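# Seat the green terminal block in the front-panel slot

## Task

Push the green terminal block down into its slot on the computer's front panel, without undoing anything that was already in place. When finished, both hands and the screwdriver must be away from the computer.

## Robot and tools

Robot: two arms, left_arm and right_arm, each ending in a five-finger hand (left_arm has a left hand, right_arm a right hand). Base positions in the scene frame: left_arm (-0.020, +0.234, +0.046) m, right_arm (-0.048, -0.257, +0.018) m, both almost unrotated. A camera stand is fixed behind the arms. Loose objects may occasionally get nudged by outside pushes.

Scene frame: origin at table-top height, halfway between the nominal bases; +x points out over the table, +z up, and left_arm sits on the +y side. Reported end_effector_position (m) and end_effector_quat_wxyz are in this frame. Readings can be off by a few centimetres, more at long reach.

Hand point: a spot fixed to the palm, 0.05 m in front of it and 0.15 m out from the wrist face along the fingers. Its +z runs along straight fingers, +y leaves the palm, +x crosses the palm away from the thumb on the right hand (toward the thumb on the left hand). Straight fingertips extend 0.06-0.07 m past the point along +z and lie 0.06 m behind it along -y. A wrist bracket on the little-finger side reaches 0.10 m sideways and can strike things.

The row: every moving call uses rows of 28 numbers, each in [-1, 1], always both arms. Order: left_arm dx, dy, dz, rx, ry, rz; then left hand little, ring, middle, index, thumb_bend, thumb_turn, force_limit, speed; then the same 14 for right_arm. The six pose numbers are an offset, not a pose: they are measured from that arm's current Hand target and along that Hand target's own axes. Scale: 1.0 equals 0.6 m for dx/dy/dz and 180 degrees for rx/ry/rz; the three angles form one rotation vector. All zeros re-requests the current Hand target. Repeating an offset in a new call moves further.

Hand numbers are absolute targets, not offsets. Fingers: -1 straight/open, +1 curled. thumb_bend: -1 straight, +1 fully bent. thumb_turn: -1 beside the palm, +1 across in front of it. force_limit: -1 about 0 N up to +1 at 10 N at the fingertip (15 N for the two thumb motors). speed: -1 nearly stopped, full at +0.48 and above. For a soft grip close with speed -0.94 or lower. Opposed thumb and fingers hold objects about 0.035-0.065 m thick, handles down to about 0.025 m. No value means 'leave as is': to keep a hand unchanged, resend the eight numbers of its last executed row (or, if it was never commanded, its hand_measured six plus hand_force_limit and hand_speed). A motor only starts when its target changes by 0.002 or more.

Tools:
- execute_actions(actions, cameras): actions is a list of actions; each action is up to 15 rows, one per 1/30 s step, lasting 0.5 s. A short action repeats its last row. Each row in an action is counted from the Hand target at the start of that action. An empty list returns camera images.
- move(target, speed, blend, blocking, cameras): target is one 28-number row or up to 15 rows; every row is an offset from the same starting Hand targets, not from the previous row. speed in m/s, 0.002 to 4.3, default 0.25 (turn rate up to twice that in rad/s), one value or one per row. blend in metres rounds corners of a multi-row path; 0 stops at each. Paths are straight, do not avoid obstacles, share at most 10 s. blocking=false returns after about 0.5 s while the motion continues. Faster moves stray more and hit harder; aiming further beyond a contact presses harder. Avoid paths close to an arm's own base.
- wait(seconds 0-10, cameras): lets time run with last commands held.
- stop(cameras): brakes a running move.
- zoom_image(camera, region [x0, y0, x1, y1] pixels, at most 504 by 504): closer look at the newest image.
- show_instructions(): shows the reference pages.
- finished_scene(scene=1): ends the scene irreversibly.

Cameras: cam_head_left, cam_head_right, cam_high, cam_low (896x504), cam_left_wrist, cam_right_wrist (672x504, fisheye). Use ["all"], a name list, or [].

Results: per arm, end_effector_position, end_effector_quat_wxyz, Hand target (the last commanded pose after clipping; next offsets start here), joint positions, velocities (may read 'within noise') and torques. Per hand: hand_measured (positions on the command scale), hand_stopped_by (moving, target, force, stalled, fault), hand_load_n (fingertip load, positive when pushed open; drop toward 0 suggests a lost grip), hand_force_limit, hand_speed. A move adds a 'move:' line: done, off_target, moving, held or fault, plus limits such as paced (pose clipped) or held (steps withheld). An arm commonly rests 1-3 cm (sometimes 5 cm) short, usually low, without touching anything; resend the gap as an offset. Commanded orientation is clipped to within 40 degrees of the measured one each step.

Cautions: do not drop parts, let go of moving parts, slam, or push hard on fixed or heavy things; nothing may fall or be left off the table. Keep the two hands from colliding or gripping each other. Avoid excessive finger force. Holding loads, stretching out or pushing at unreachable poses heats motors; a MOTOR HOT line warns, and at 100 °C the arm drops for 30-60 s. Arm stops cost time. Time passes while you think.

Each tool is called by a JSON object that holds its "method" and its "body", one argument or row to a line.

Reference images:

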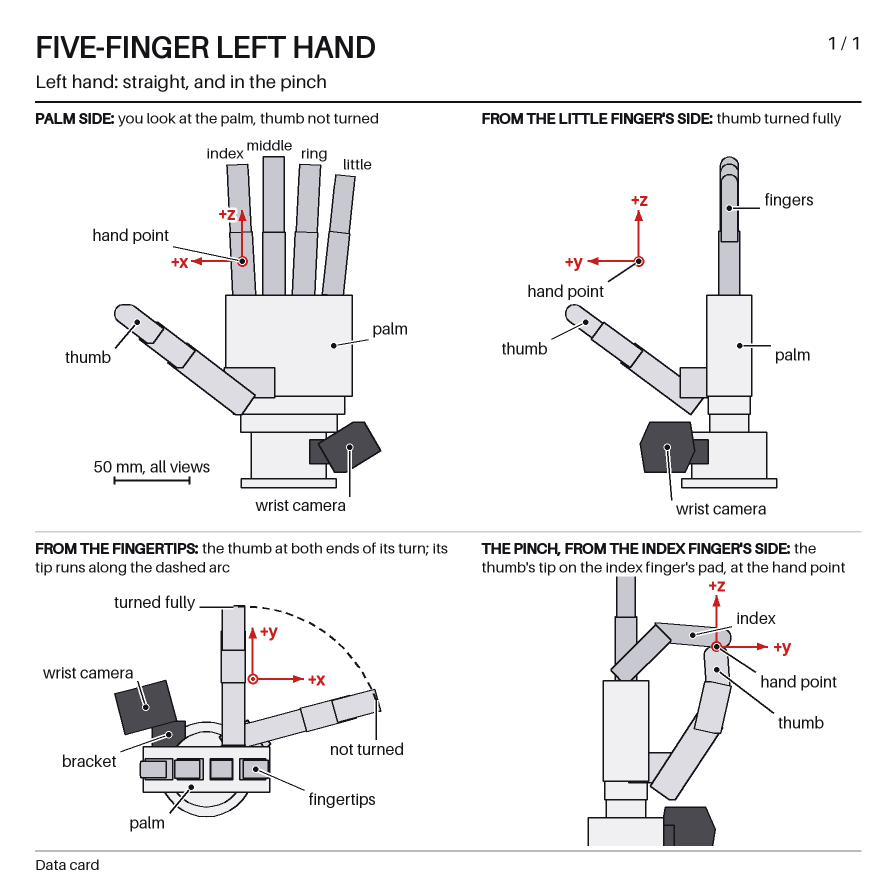

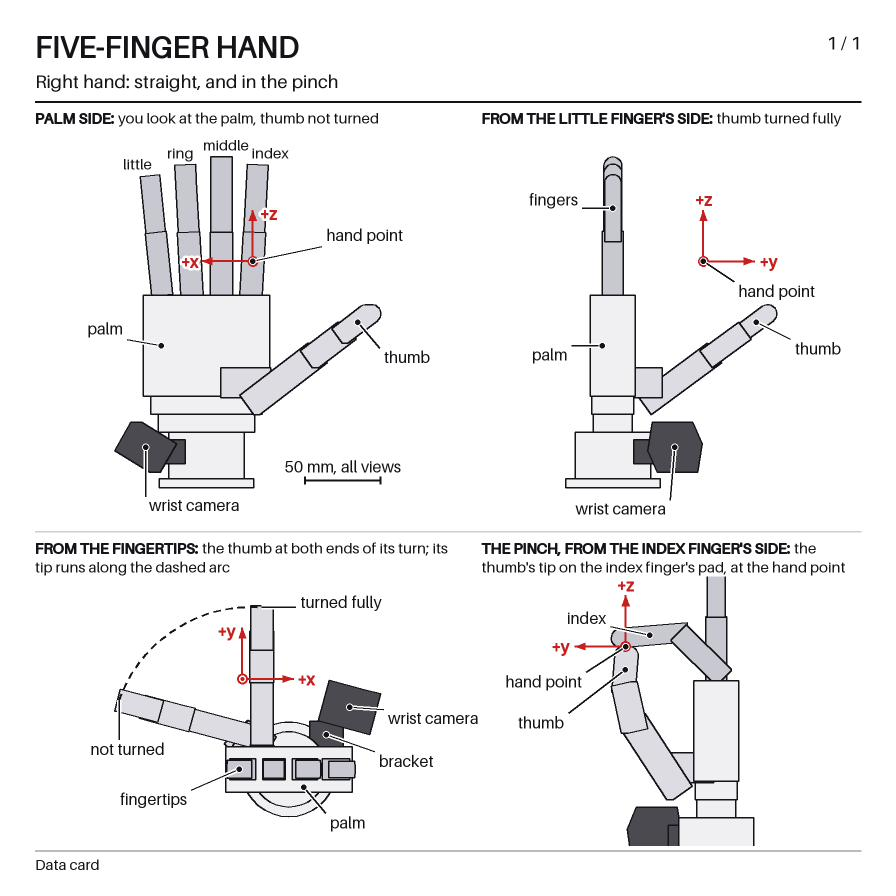

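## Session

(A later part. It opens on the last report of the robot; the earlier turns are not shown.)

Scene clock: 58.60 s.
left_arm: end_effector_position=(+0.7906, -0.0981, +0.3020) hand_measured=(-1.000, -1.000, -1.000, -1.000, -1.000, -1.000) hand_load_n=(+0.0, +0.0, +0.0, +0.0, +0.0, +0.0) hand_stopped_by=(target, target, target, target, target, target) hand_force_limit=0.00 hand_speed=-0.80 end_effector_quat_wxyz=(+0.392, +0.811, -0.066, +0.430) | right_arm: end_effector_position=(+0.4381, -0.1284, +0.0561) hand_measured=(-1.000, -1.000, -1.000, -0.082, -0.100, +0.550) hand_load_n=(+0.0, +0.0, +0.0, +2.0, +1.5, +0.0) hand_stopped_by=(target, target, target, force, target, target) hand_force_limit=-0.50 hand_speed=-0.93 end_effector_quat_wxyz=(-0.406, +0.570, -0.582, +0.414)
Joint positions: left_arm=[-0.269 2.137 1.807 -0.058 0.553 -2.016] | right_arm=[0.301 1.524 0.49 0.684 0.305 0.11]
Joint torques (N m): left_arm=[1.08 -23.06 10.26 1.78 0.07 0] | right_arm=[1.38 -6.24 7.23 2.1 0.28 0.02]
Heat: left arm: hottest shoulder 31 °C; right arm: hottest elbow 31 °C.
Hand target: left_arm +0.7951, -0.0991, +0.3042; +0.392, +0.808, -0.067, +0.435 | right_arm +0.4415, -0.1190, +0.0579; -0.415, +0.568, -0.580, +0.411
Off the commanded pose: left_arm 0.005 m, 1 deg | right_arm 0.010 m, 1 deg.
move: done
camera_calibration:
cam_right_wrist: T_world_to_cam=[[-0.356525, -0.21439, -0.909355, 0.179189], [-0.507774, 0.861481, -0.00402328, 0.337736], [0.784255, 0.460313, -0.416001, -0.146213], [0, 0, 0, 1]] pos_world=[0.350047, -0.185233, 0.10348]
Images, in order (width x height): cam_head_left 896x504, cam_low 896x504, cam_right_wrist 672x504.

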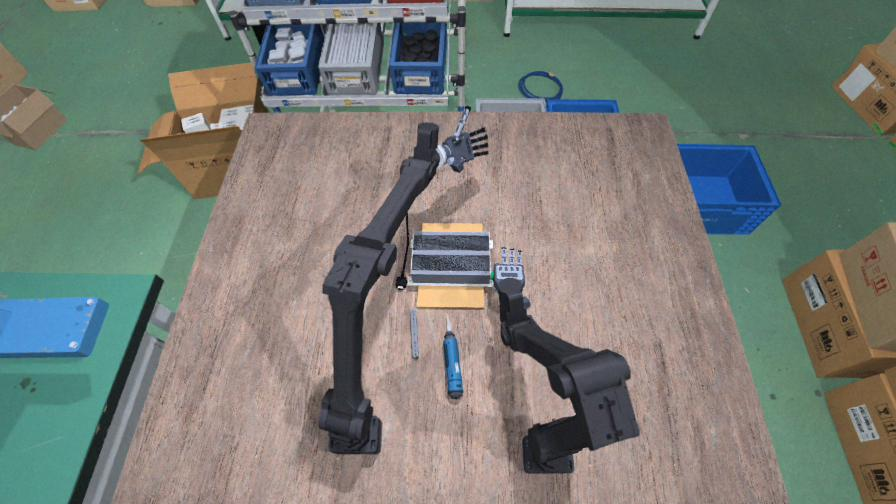

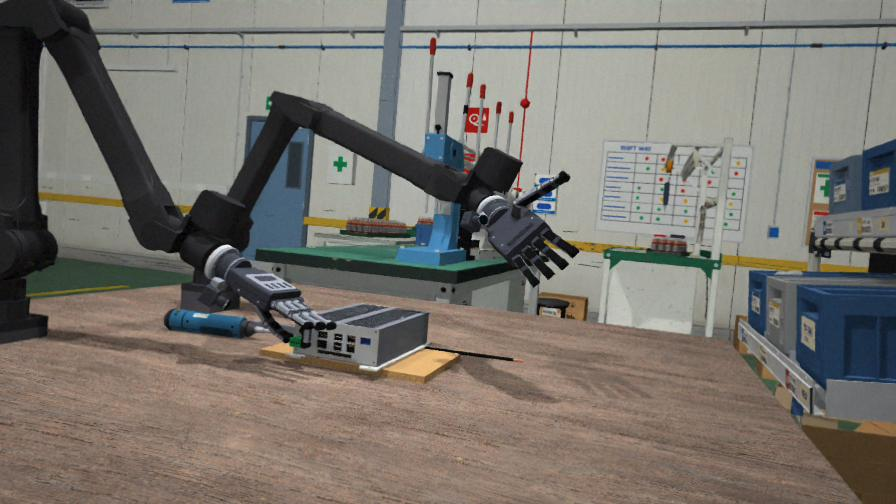

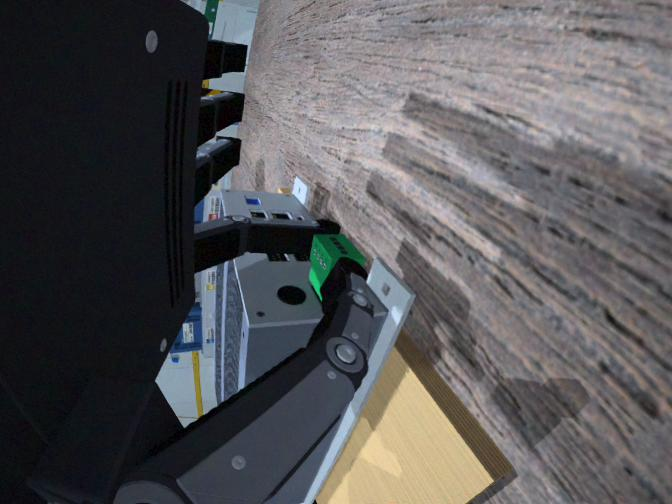

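{"method": "move", "body": {
  "target": [0,0,0,0,0,0,-1,-1,-1,-1,-1,-1,0,-0.8,-0.0055,0.0005,0,0,-0.0053,-0.0018,-1,-1,-1,0.1,-0.1,0.55,-0.5,-0.93],
  "speed": 0.03,
  "cameras": ["cam_right_wrist","cam_low"]
}}

{"method": "zoom_image", "body": {
  "camera": "cam_right_wrist",
  "region": [295, 260, 345, 310]
}}

{"method": "zoom_image", "body": {
  "camera": "cam_low",
  "region": [270, 310, 350, 360]
}}

Scene clock: 60.23 s.
left_arm: end_effector_position=(+0.7906, -0.0981, +0.3020) hand_measured=(-1.000, -1.000, -1.000, -1.000, -1.000, -1.000) hand_load_n=(+0.0, +0.0, +0.0, +0.0, +0.0, +0.0) hand_stopped_by=(target, target, target, target, target, target) hand_force_limit=0.00 hand_speed=-0.80 end_effector_quat_wxyz=(+0.392, +0.811, -0.066, +0.430) | right_arm: end_effector_position=(+0.4377, -0.1268, +0.0558) hand_measured=(-1.000, -1.000, -1.000, -0.082, -0.100, +0.550) hand_load_n=(+0.0, +0.0, +0.0, +2.0, +1.0, +0.0) hand_stopped_by=(target, target, target, force, target, target) hand_force_limit=-0.50 hand_speed=-0.93 end_effector_quat_wxyz=(-0.408, +0.572, -0.580, +0.411)
Joint positions: left_arm=[-0.269 2.137 1.807 -0.058 0.553 -2.016] | right_arm=[0.301 1.525 0.49 0.684 0.298 0.11]
Joint torques (N m): left_arm=[1.08 -23.06 10.28 1.8 0.07 0] | right_arm=[1.44 -5.95 7.32 2.22 -0.11 -0.02]
Heat: left arm: hottest shoulder 31 °C; right arm: hottest elbow 31 °C.
Hand target: left_arm +0.7951, -0.0991, +0.3042; +0.392, +0.808, -0.067, +0.435 | right_arm +0.4414, -0.1157, +0.0576; -0.419, +0.573, -0.575, +0.407
Off the commanded pose: left_arm 0.005 m, 1 deg | right_arm 0.012 m, 1 deg.
move: off_target (right_arm)
camera_calibration:
cam_right_wrist: T_world_to_cam=[[-0.356057, -0.21451, -0.90951, 0.178974], [-0.513533, 0.858069, -0.00133894, 0.338123], [0.78071, 0.466587, -0.415679, -0.144461], [0, 0, 0, 1]] pos_world=[0.350144, -0.184337, 0.103182]
Images, in order (width x height): cam_low 896x504, cam_right_wrist 672x504.

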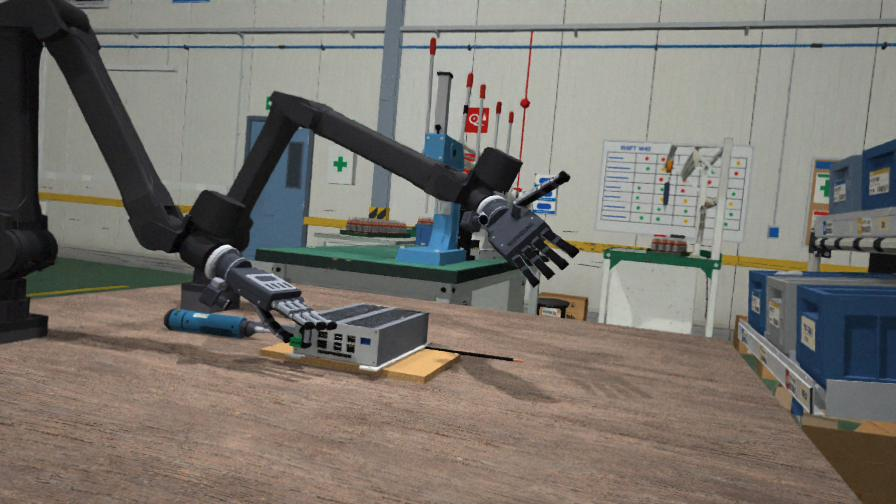

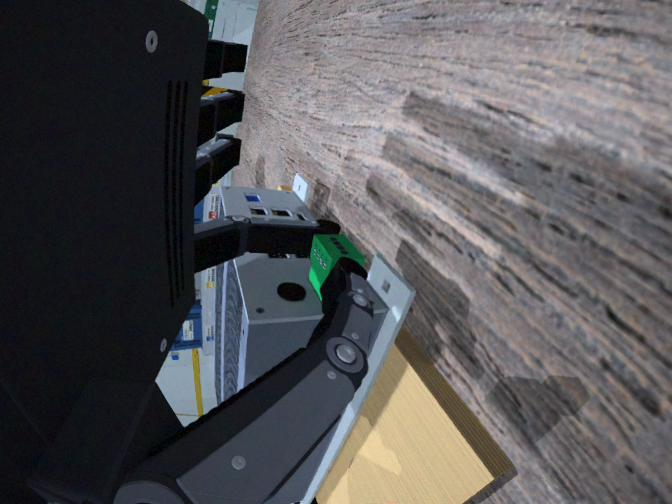

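Scaled by 10.080 from the camera's 672x504 image, which has a finer 960x720 frame.

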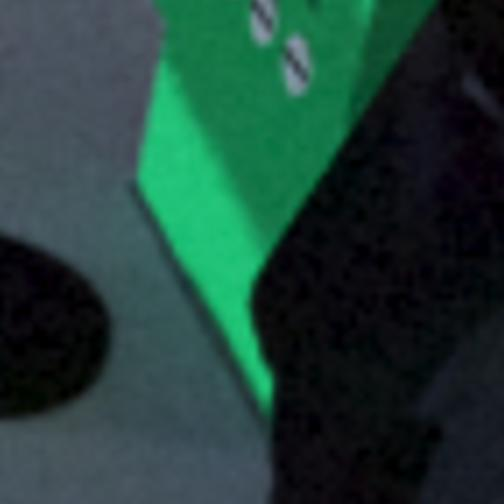

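Scaled by 6.300 from the camera's 896x504 image, which has a finer 1280x720 frame.

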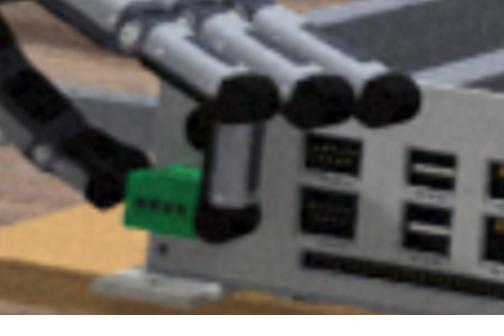

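{"method": "move", "body": {
  "target": [0,0,0,0,0,0,-1,-1,-1,-1,-1,-1,0,-0.8,-0.005,0,0,0,0,0,-1,-1,-1,0.1,-0.1,0.55,-0.5,-0.93],
  "speed": 0.03,
  "cameras": ["cam_right_wrist","cam_low"]
}}

{"method": "zoom_image", "body": {
  "camera": "cam_right_wrist",
  "region": [295, 260, 345, 310]
}}

{"method": "zoom_image", "body": {
  "camera": "cam_right_wrist",
  "region": [280, 200, 400, 320]
}}

Scene clock: 61.17 s.
left_arm: end_effector_position=(+0.7906, -0.0981, +0.3020) hand_measured=(-1.000, -1.000, -1.000, -1.000, -1.000, -1.000) hand_load_n=(+0.0, +0.0, +0.0, +0.0, +0.0, +0.0) hand_stopped_by=(target, target, target, target, target, target) hand_force_limit=0.00 hand_speed=-0.80 end_effector_quat_wxyz=(+0.392, +0.811, -0.066, +0.430) | right_arm: end_effector_position=(+0.4374, -0.1258, +0.0555) hand_measured=(-1.000, -1.000, -1.000, -0.082, -0.100, +0.550) hand_load_n=(+0.0, +0.0, +0.0, +2.5, +1.0, +0.0) hand_stopped_by=(target, target, target, force, target, target) hand_force_limit=-0.50 hand_speed=-0.93 end_effector_quat_wxyz=(-0.408, +0.573, -0.580, +0.411)
Joint positions: left_arm=[-0.269 2.137 1.807 -0.058 0.553 -2.016] | right_arm=[0.305 1.525 0.49 0.684 0.301 0.11]
Joint torques (N m): left_arm=[1.08 -23 10.29 1.8 0.07 0] | right_arm=[1.73 -6.01 7.56 2.17 0.11 0]
Heat: left arm: hottest shoulder 31 °C; right arm: hottest elbow 31 °C.
Hand target: left_arm +0.7951, -0.0991, +0.3042; +0.392, +0.808, -0.067, +0.435 | right_arm +0.4414, -0.1127, +0.0576; -0.419, +0.573, -0.575, +0.407
Off the commanded pose: left_arm 0.005 m, 1 deg | right_arm 0.014 m, 1 deg.
move: off_target (right_arm)
camera_calibration:
cam_right_wrist: T_world_to_cam=[[-0.356289, -0.215773, -0.90912, 0.178674], [-0.514013, 0.85778, -0.00214335, 0.337257], [0.780287, 0.466536, -0.416528, -0.144472], [0, 0, 0, 1]] pos_world=[0.349744, -0.183338, 0.102982]
Images, in order (width x height): cam_low 896x504, cam_right_wrist 672x504.

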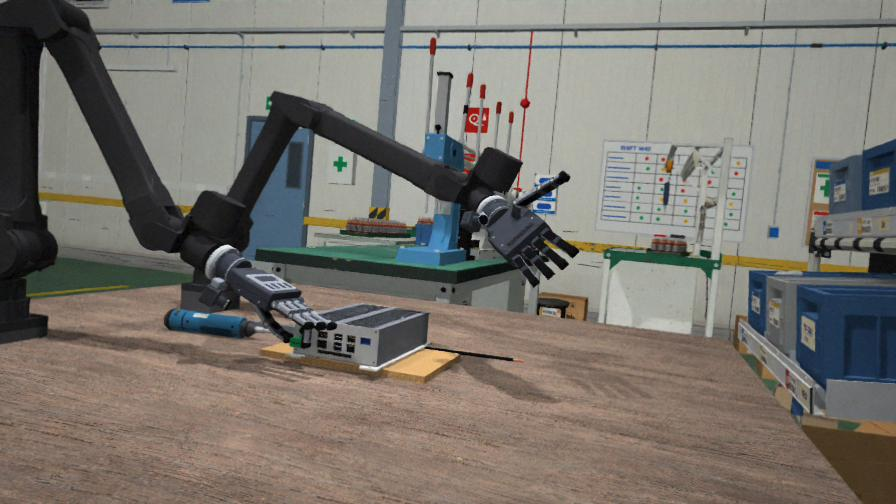

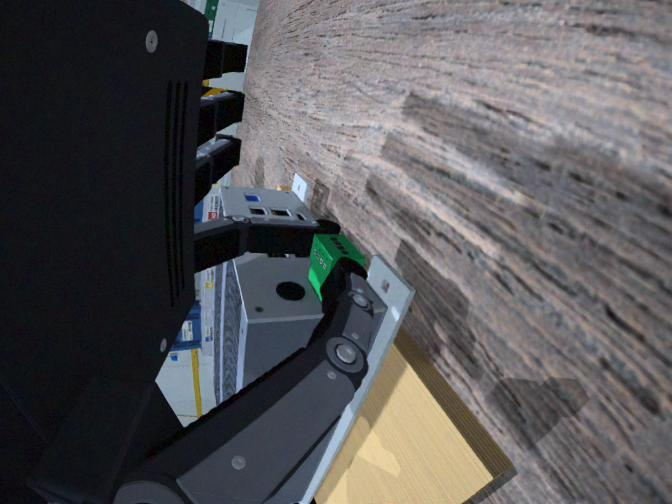

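Scaled by 10.080 from the camera's 672x504 image, which has a finer 960x720 frame.

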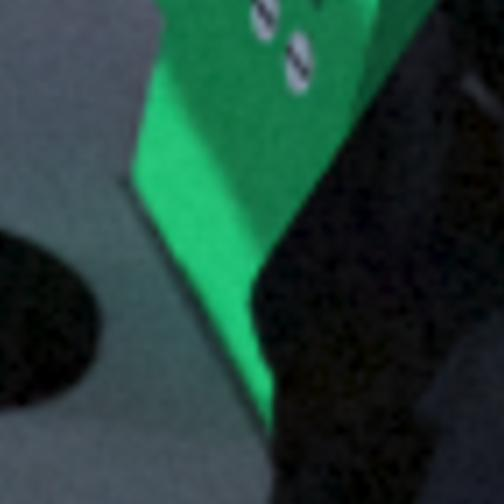

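Scaled by 4.200 from the camera's 672x504 image, which has a finer 960x720 frame.

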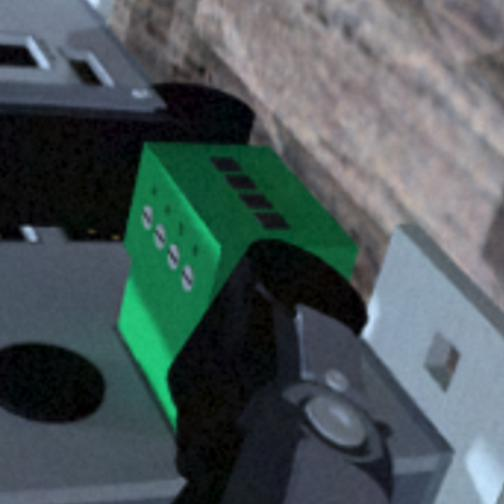

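{"method": "move", "body": {
  "target": [0,0,0,0,0,0,-1,-1,-1,-1,-1,-1,0,-0.8,-0.005,0,0,0,0,0,-1,-1,-1,0.1,-0.1,0.55,-0.5,-0.93],
  "speed": 0.03,
  "cameras": ["cam_right_wrist","cam_low"]
}}

{"method": "zoom_image", "body": {
  "camera": "cam_right_wrist",
  "region": [295, 260, 345, 310]
}}

{"method": "zoom_image", "body": {
  "camera": "cam_right_wrist",
  "region": [280, 200, 400, 320]
}}

Scene clock: 63.10 s.
left_arm: end_effector_position=(+0.7906, -0.0981, +0.3020) hand_measured=(-1.000, -1.000, -1.000, -1.000, -1.000, -1.000) hand_load_n=(+0.0, +0.0, +0.0, +0.0, +0.0, +0.0) hand_stopped_by=(target, target, target, target, target, target) hand_force_limit=0.00 hand_speed=-0.80 end_effector_quat_wxyz=(+0.392, +0.811, -0.066, +0.430) | right_arm: end_effector_position=(+0.4370, -0.1254, +0.0552) hand_measured=(-1.000, -1.000, -1.000, -0.082, -0.100, +0.550) hand_load_n=(+0.0, +0.0, +0.0, +2.0, +1.0, +0.0) hand_stopped_by=(target, target, target, force, target, target) hand_force_limit=-0.50 hand_speed=-0.93 end_effector_quat_wxyz=(-0.406, +0.572, -0.581, +0.414)
Joint positions: left_arm=[-0.269 2.137 1.807 -0.058 0.553 -2.016] | right_arm=[0.31 1.526 0.49 0.684 0.311 0.11]
Joint torques (N m): left_arm=[1.08 -23.06 10.26 1.8 0.07 0] | right_arm=[1.96 -6.01 7.75 2.1 -0.02 0.03]
Heat: left arm: hottest shoulder 31 °C; right arm: hottest elbow 31 °C.
Hand target: left_arm +0.7951, -0.0991, +0.3042; +0.392, +0.808, -0.067, +0.435 | right_arm +0.4413, -0.1097, +0.0577; -0.419, +0.573, -0.575, +0.407
Off the commanded pose: left_arm 0.005 m, 1 deg | right_arm 0.016 m, 2 deg.
move: off_target (right_arm)
camera_calibration:
cam_right_wrist: T_world_to_cam=[[-0.357011, -0.217374, -0.908456, 0.178476], [-0.509968, 0.860176, -0.00541055, 0.33545], [0.782608, 0.461352, -0.417946, -0.146125], [0, 0, 0, 1]] pos_world=[0.349146, -0.182335, 0.10288]
Images, in order (width x height): cam_low 896x504, cam_right_wrist 672x504.

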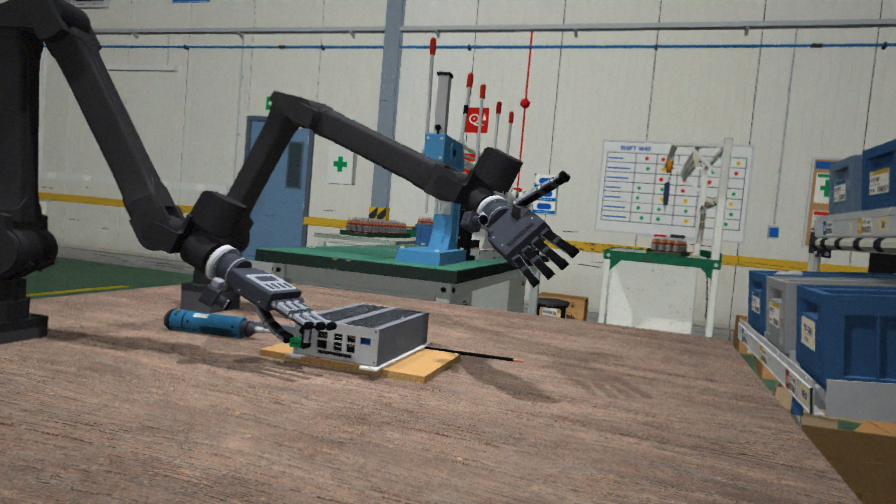

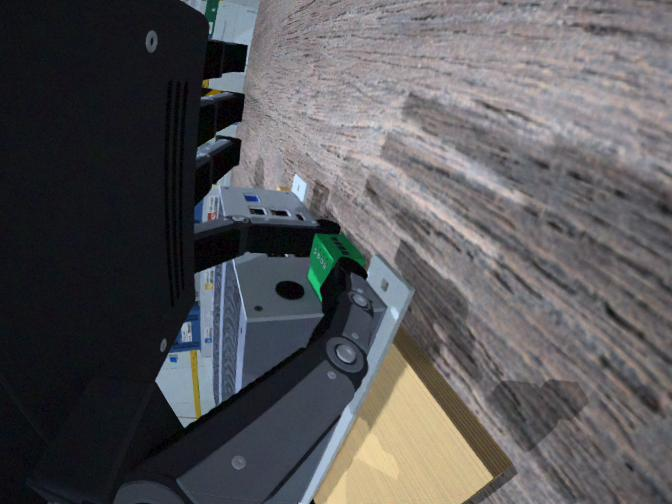

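Scaled by 10.080 from the camera's 672x504 image, which has a finer 960x720 frame.

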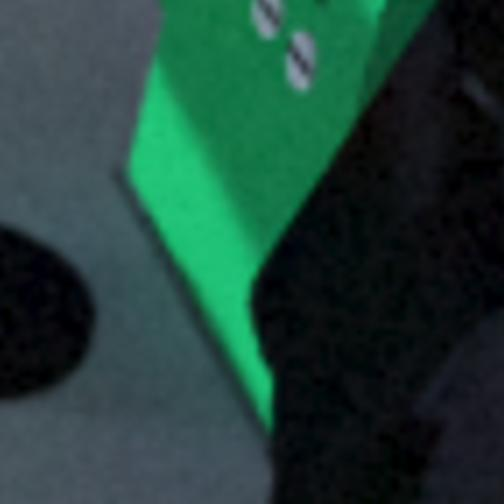

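Scaled by 4.200 from the camera's 672x504 image, which has a finer 960x720 frame.

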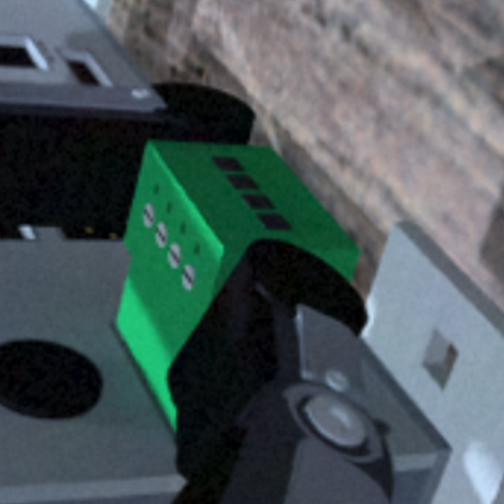

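{"method": "zoom_image", "body": {
  "camera": "cam_low",
  "region": [280, 325, 320, 355]
}}

Scaled by 12.600 from the camera's 896x504 image, which has a finer 1280x720 frame.

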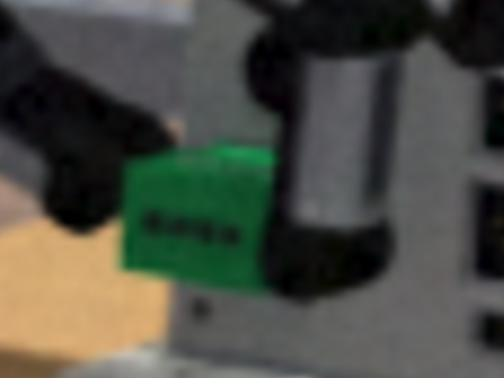

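{"method": "move", "body": {
  "target": [0,0,0,0,0,0,-1,-1,-1,-1,-1,-1,0,-0.8,0,0,0,0,0,0,-1,-1,-1,0.3,-0.1,0.55,0.2,-0.93],
  "speed": 0.03,
  "cameras": ["cam_right_wrist","cam_low"]
}}

{"method": "zoom_image", "body": {
  "camera": "cam_right_wrist",
  "region": [295, 260, 345, 310]
}}

{"method": "zoom_image", "body": {
  "camera": "cam_low",
  "region": [270, 310, 350, 360]
}}

Scene clock: 65.33 s.
left_arm: end_effector_position=(+0.7906, -0.0981, +0.3020) hand_measured=(-1.000, -1.000, -1.000, -1.000, -1.000, -1.000) hand_load_n=(+0.0, +0.0, +0.0, +0.0, +0.0, +0.0) hand_stopped_by=(target, target, target, target, target, target) hand_force_limit=0.00 hand_speed=-0.80 end_effector_quat_wxyz=(+0.392, +0.811, -0.066, +0.430) | right_arm: end_effector_position=(+0.4364, -0.1227, +0.0552) hand_measured=(-1.000, -1.000, -1.000, -0.064, -0.100, +0.550) hand_load_n=(+0.0, +0.0, +0.0, +7.5, +3.0, +0.5) hand_stopped_by=(target, target, target, force, target, target) hand_force_limit=0.20 hand_speed=-0.93 end_effector_quat_wxyz=(-0.407, +0.573, -0.579, +0.412)
Joint positions: left_arm=[-0.269 2.137 1.807 -0.058 0.553 -2.016] | right_arm=[0.315 1.527 0.49 0.685 0.311 0.111]
Joint torques (N m): left_arm=[1.08 -23.06 10.28 1.8 0.07 0] | right_arm=[1.67 -6.01 7.77 2.04 0 0.02]
Heat: left arm: hottest shoulder 31 °C; right arm: hottest elbow 31 °C.
Hand target: left_arm +0.7951, -0.0991, +0.3042; +0.392, +0.808, -0.067, +0.435 | right_arm +0.4413, -0.1097, +0.0576; -0.419, +0.573, -0.575, +0.407
Off the commanded pose: left_arm 0.005 m, 1 deg | right_arm 0.014 m, 1 deg.
move: off_target (right_arm)
camera_calibration:
cam_right_wrist: T_world_to_cam=[[-0.355487, -0.21888, -0.908691, 0.177976], [-0.514758, 0.85732, -0.00512906, 0.334534], [0.780162, 0.465933, -0.417437, -0.145318], [0, 0, 0, 1]] pos_world=[0.348844, -0.180139, 0.10278]
Images, in order (width x height): cam_low 896x504, cam_right_wrist 672x504.

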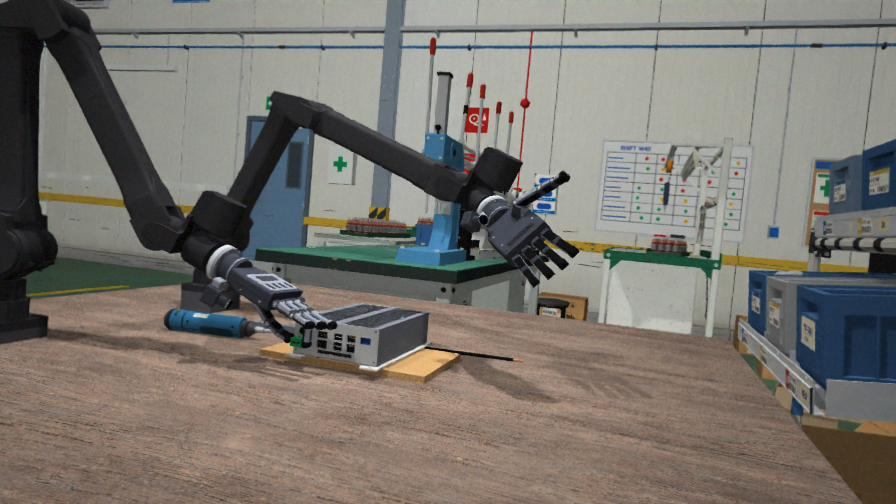

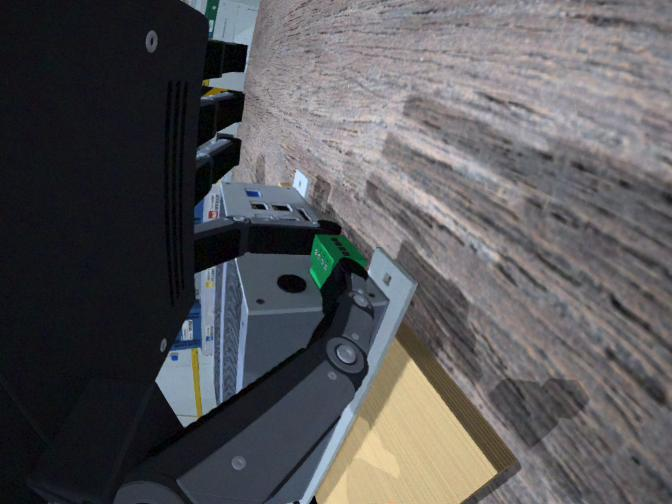

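Scaled by 10.080 from the camera's 672x504 image, which has a finer 960x720 frame.

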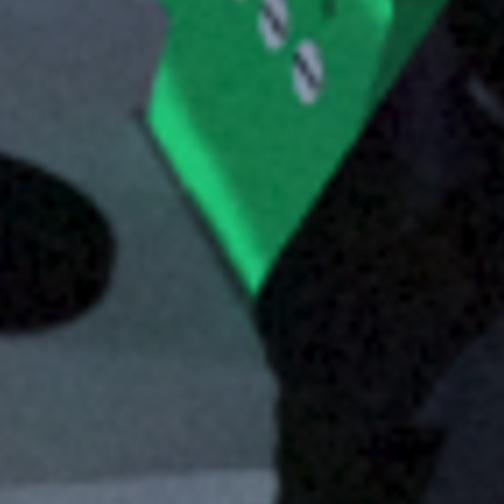

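Scaled by 6.300 from the camera's 896x504 image, which has a finer 1280x720 frame.

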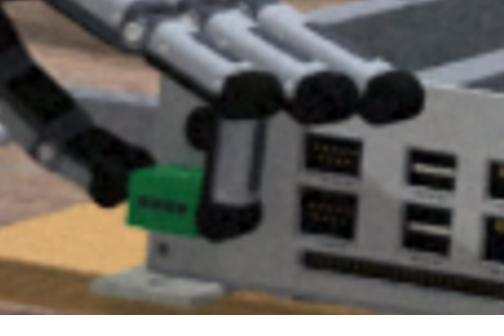

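{"method": "move", "body": {
  "target": [0,0,0,0,0,0,-1,-1,-1,-1,-1,-1,0,-0.8,-0.007,0,0,0,0,0,-1,-1,-1,0.3,-0.1,0.55,0.2,-0.93],
  "speed": 0.03,
  "cameras": ["cam_right_wrist","cam_low"]
}}

{"method": "zoom_image", "body": {
  "camera": "cam_right_wrist",
  "region": [295, 250, 345, 300]
}}

{"method": "zoom_image", "body": {
  "camera": "cam_low",
  "region": [270, 310, 350, 360]
}}

Scene clock: 66.27 s.
left_arm: end_effector_position=(+0.7906, -0.0981, +0.3020) hand_measured=(-1.000, -1.000, -1.000, -1.000, -1.000, -1.000) hand_load_n=(+0.0, +0.0, +0.0, +0.0, +0.0, +0.0) hand_stopped_by=(target, target, target, target, target, target) hand_force_limit=0.00 hand_speed=-0.80 end_effector_quat_wxyz=(+0.392, +0.811, -0.066, +0.430) | right_arm: end_effector_position=(+0.4361, -0.1219, +0.0552) hand_measured=(-1.000, -1.000, -1.000, -0.064, -0.100, +0.550) hand_load_n=(+0.0, +0.0, +0.0, +7.5, +3.0, +0.5) hand_stopped_by=(target, target, target, force, target, target) hand_force_limit=0.20 hand_speed=-0.93 end_effector_quat_wxyz=(-0.406, +0.572, -0.580, +0.414)
Joint positions: left_arm=[-0.269 2.137 1.807 -0.058 0.553 -2.016] | right_arm=[0.321 1.527 0.49 0.685 0.322 0.114]
Joint torques (N m): left_arm=[1.08 -23 10.28 1.8 0.07 0] | right_arm=[2.08 -5.89 8.09 1.94 0.02 0.03]
Heat: left arm: hottest shoulder 31 °C; right arm: hottest elbow 31 °C.
Hand target: left_arm +0.7951, -0.0991, +0.3042; +0.392, +0.808, -0.067, +0.435 | right_arm +0.4413, -0.1055, +0.0578; -0.419, +0.573, -0.575, +0.407
Off the commanded pose: left_arm 0.005 m, 1 deg | right_arm 0.017 m, 2 deg.
move: off_target (right_arm)
camera_calibration:
cam_right_wrist: T_world_to_cam=[[-0.355911, -0.217639, -0.908824, 0.178396], [-0.509873, 0.860226, -0.00632639, 0.332], [0.783171, 0.461133, -0.417132, -0.147319], [0, 0, 0, 1]] pos_world=[0.348146, -0.178835, 0.102779]
Images, in order (width x height): cam_low 896x504, cam_right_wrist 672x504.

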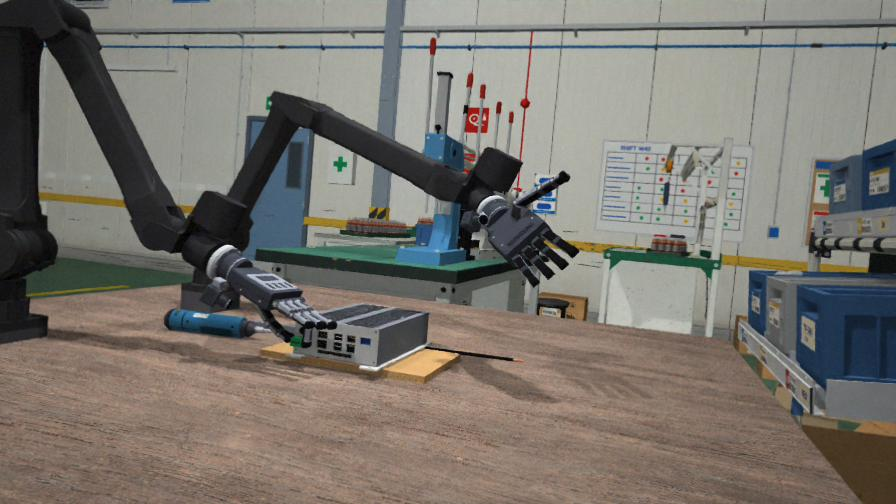

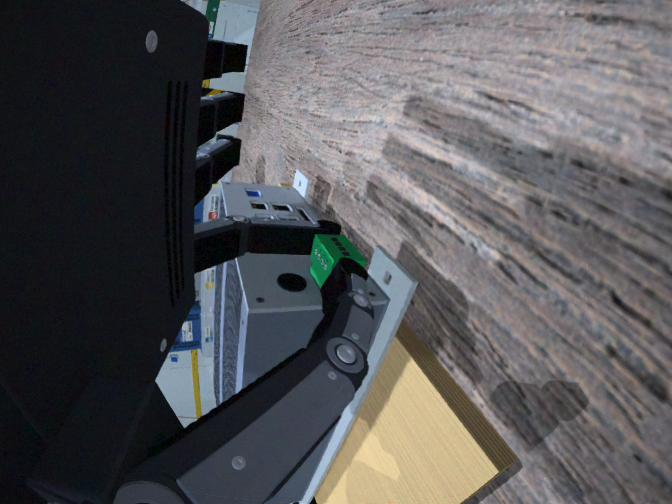

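Scaled by 10.080 from the camera's 672x504 image, which has a finer 960x720 frame.

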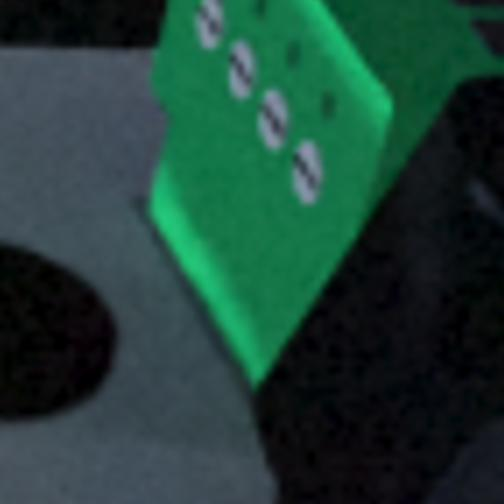

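Scaled by 6.300 from the camera's 896x504 image, which has a finer 1280x720 frame.

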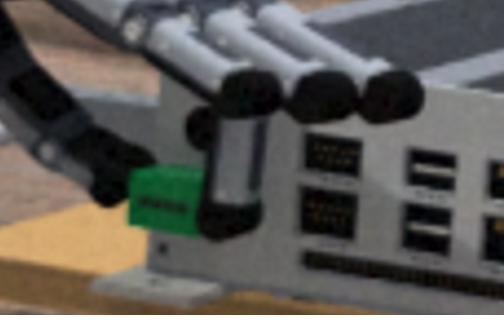

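{"method": "move", "body": {
  "target": [0,0,0,0,0,0,-1,-1,-1,-1,-1,-1,0,-0.8,-0.008,0,0,0,0,0,-1,-1,-1,0.3,-0.1,0.55,0.2,-0.93],
  "speed": 0.03,
  "cameras": ["cam_right_wrist","cam_low"]
}}

{"method": "zoom_image", "body": {
  "camera": "cam_right_wrist",
  "region": [295, 250, 345, 300]
}}

{"method": "zoom_image", "body": {
  "camera": "cam_low",
  "region": [270, 310, 350, 360]
}}

Scene clock: 67.33 s.
left_arm: end_effector_position=(+0.7906, -0.0981, +0.3020) hand_measured=(-1.000, -1.000, -1.000, -1.000, -1.000, -1.000) hand_load_n=(+0.0, +0.0, +0.0, +0.0, +0.0, +0.0) hand_stopped_by=(target, target, target, target, target, target) hand_force_limit=0.00 hand_speed=-0.80 end_effector_quat_wxyz=(+0.392, +0.811, -0.066, +0.430) | right_arm: end_effector_position=(+0.4362, -0.1204, +0.0553) hand_measured=(-1.000, -1.000, -1.000, -0.064, -0.100, +0.550) hand_load_n=(+0.0, +0.0, +0.0, +7.5, +2.5, +0.0) hand_stopped_by=(target, target, target, force, target, target) hand_force_limit=0.20 hand_speed=-0.93 end_effector_quat_wxyz=(-0.404, +0.570, -0.581, +0.417)
Joint positions: left_arm=[-0.269 2.137 1.807 -0.058 0.553 -2.016] | right_arm=[0.33 1.529 0.491 0.685 0.338 0.114]
Joint torques (N m): left_arm=[1.08 -23.06 10.28 1.78 0.07 0] | right_arm=[2.08 -5.95 8.29 1.81 -0.16 0.06]
Heat: left arm: hottest shoulder 31 °C; right arm: hottest elbow 31 °C.
Hand target: left_arm +0.7951, -0.0991, +0.3042; +0.392, +0.808, -0.067, +0.435 | right_arm +0.4413, -0.1006, +0.0578; -0.419, +0.573, -0.575, +0.407
Off the commanded pose: left_arm 0.005 m, 1 deg | right_arm 0.020 m, 2 deg.
move: off_target (right_arm)
camera_calibration:
cam_right_wrist: T_world_to_cam=[[-0.355655, -0.219461, -0.908486, 0.178525], [-0.504562, 0.863305, -0.0110211, 0.329047], [0.786719, 0.454467, -0.41777, -0.150411], [0, 0, 0, 1]] pos_world=[0.347849, -0.176532, 0.102976]
Images, in order (width x height): cam_low 896x504, cam_right_wrist 672x504.

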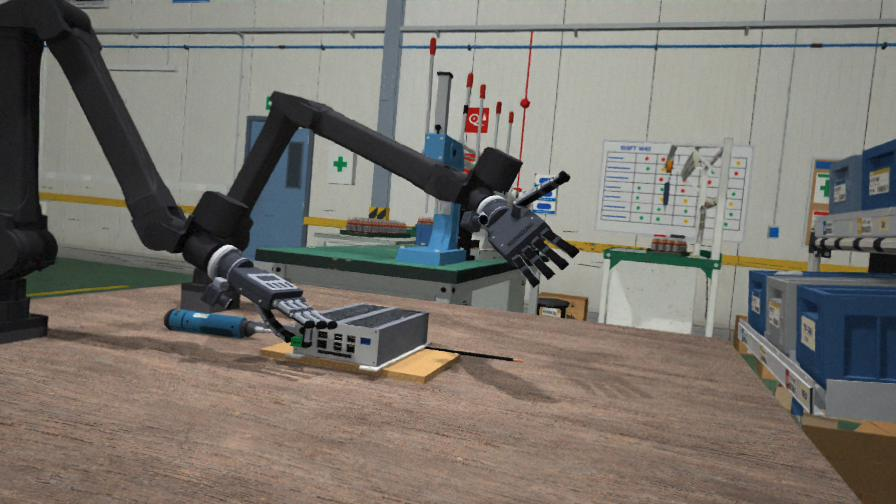

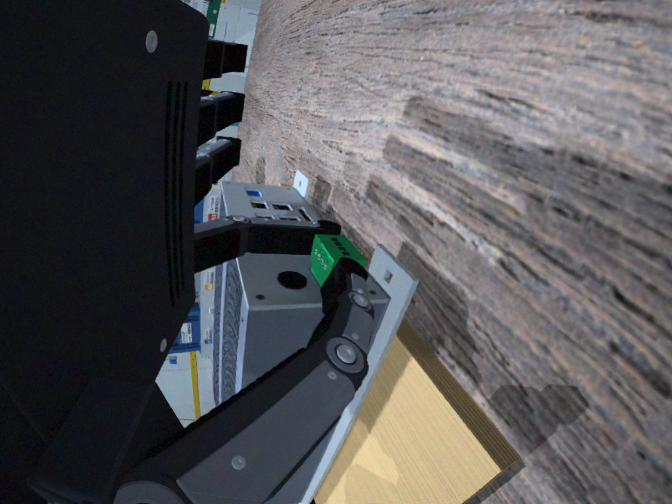

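Scaled by 10.080 from the camera's 672x504 image, which has a finer 960x720 frame.

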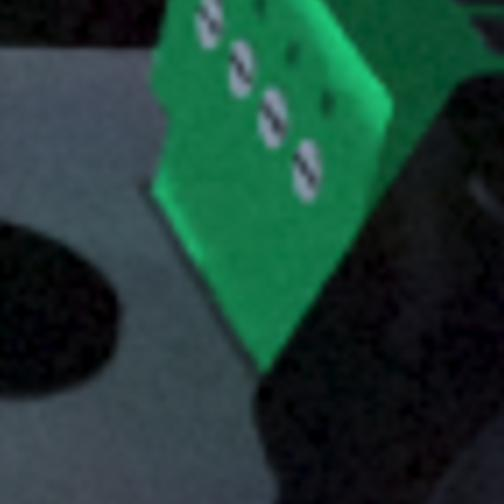

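Scaled by 6.300 from the camera's 896x504 image, which has a finer 1280x720 frame.

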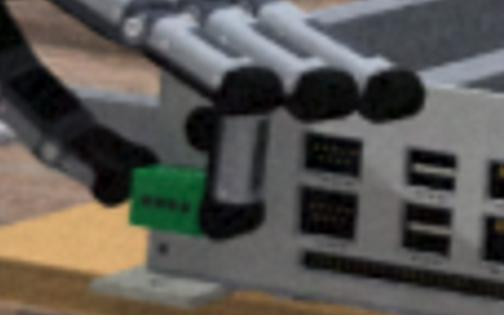

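{"method": "move", "body": {
  "target": [0,0,0,0,0,0,-1,-1,-1,-1,-1,-1,0,-0.8,-0.010,0,0,0,-0.0026,-0.0009,-1,-1,-1,0.3,-0.1,0.55,0.2,-0.93],
  "speed": 0.03,
  "cameras": ["cam_right_wrist","cam_low"]
}}

{"method": "zoom_image", "body": {
  "camera": "cam_right_wrist",
  "region": [295, 250, 345, 300]
}}

{"method": "zoom_image", "body": {
  "camera": "cam_low",
  "region": [270, 310, 350, 360]
}}

Scene clock: 68.27 s.
left_arm: end_effector_position=(+0.7906, -0.0981, +0.3020) hand_measured=(-1.000, -1.000, -1.000, -1.000, -1.000, -1.000) hand_load_n=(+0.0, +0.0, +0.0, +0.0, +0.0, +0.0) hand_stopped_by=(target, target, target, target, target, target) hand_force_limit=0.00 hand_speed=-0.80 end_effector_quat_wxyz=(+0.392, +0.811, -0.066, +0.430) | right_arm: end_effector_position=(+0.4362, -0.1198, +0.0553) hand_measured=(-1.000, -1.000, -1.000, -0.064, -0.100, +0.550) hand_load_n=(+0.0, +0.0, +0.0, +7.5, +2.5, -0.5) hand_stopped_by=(target, target, target, force, target, target) hand_force_limit=0.20 hand_speed=-0.93 end_effector_quat_wxyz=(-0.403, +0.570, -0.581, +0.419)
Joint positions: left_arm=[-0.269 2.137 1.807 -0.058 0.553 -2.016] | right_arm=[0.334 1.53 0.492 0.685 0.347 0.114]
Joint torques (N m): left_arm=[1.08 -23.06 10.28 1.78 0.07 0] | right_arm=[3.02 -5.83 8.59 1.73 -0.43 0.07]
Heat: left arm: hottest shoulder 31 °C; right arm: hottest elbow 32 °C.
Hand target: left_arm +0.7951, -0.0991, +0.3042; +0.392, +0.808, -0.067, +0.435 | right_arm +0.4413, -0.0946, +0.0581; -0.420, +0.575, -0.572, +0.406
Off the commanded pose: left_arm 0.005 m, 1 deg | right_arm 0.026 m, 3 deg.
move: off_target (right_arm)
camera_calibration:
cam_right_wrist: T_world_to_cam=[[-0.355587, -0.220747, -0.908201, 0.178449], [-0.50111, 0.865268, -0.014113, 0.327497], [0.788953, 0.45009, -0.418297, -0.152081], [0, 0, 0, 1]] pos_world=[0.347551, -0.17553, 0.103075]
Images, in order (width x height): cam_low 896x504, cam_right_wrist 672x504.

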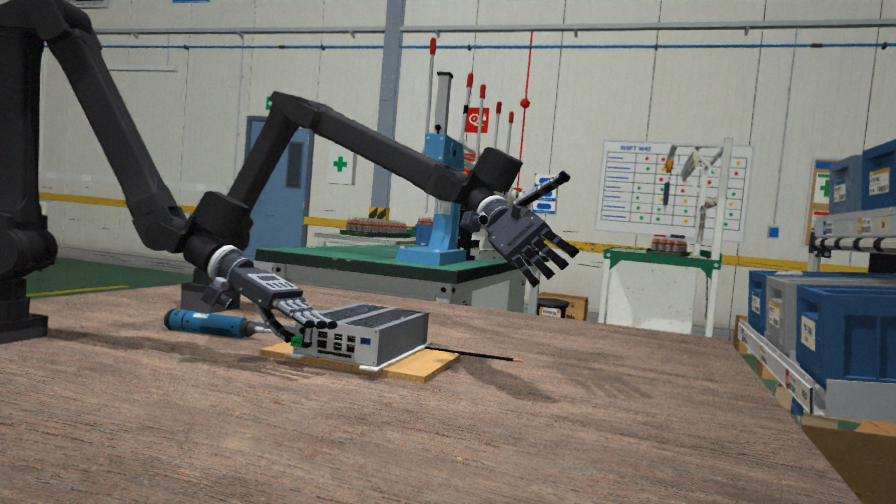

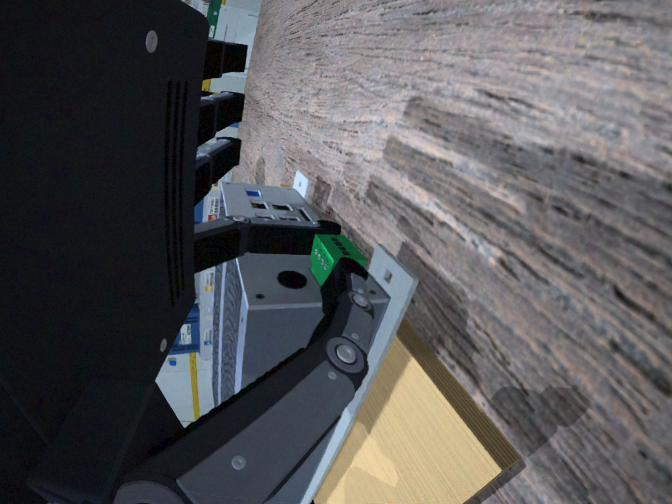

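Scaled by 10.080 from the camera's 672x504 image, which has a finer 960x720 frame.

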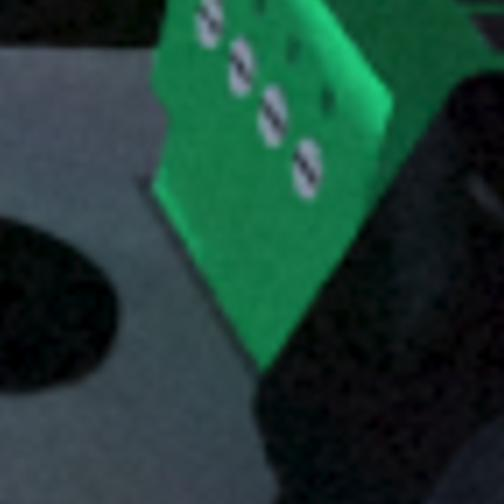

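Scaled by 6.300 from the camera's 896x504 image, which has a finer 1280x720 frame.

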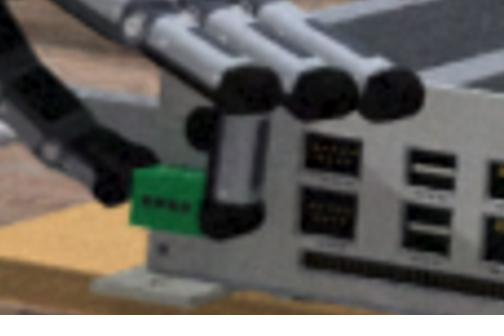

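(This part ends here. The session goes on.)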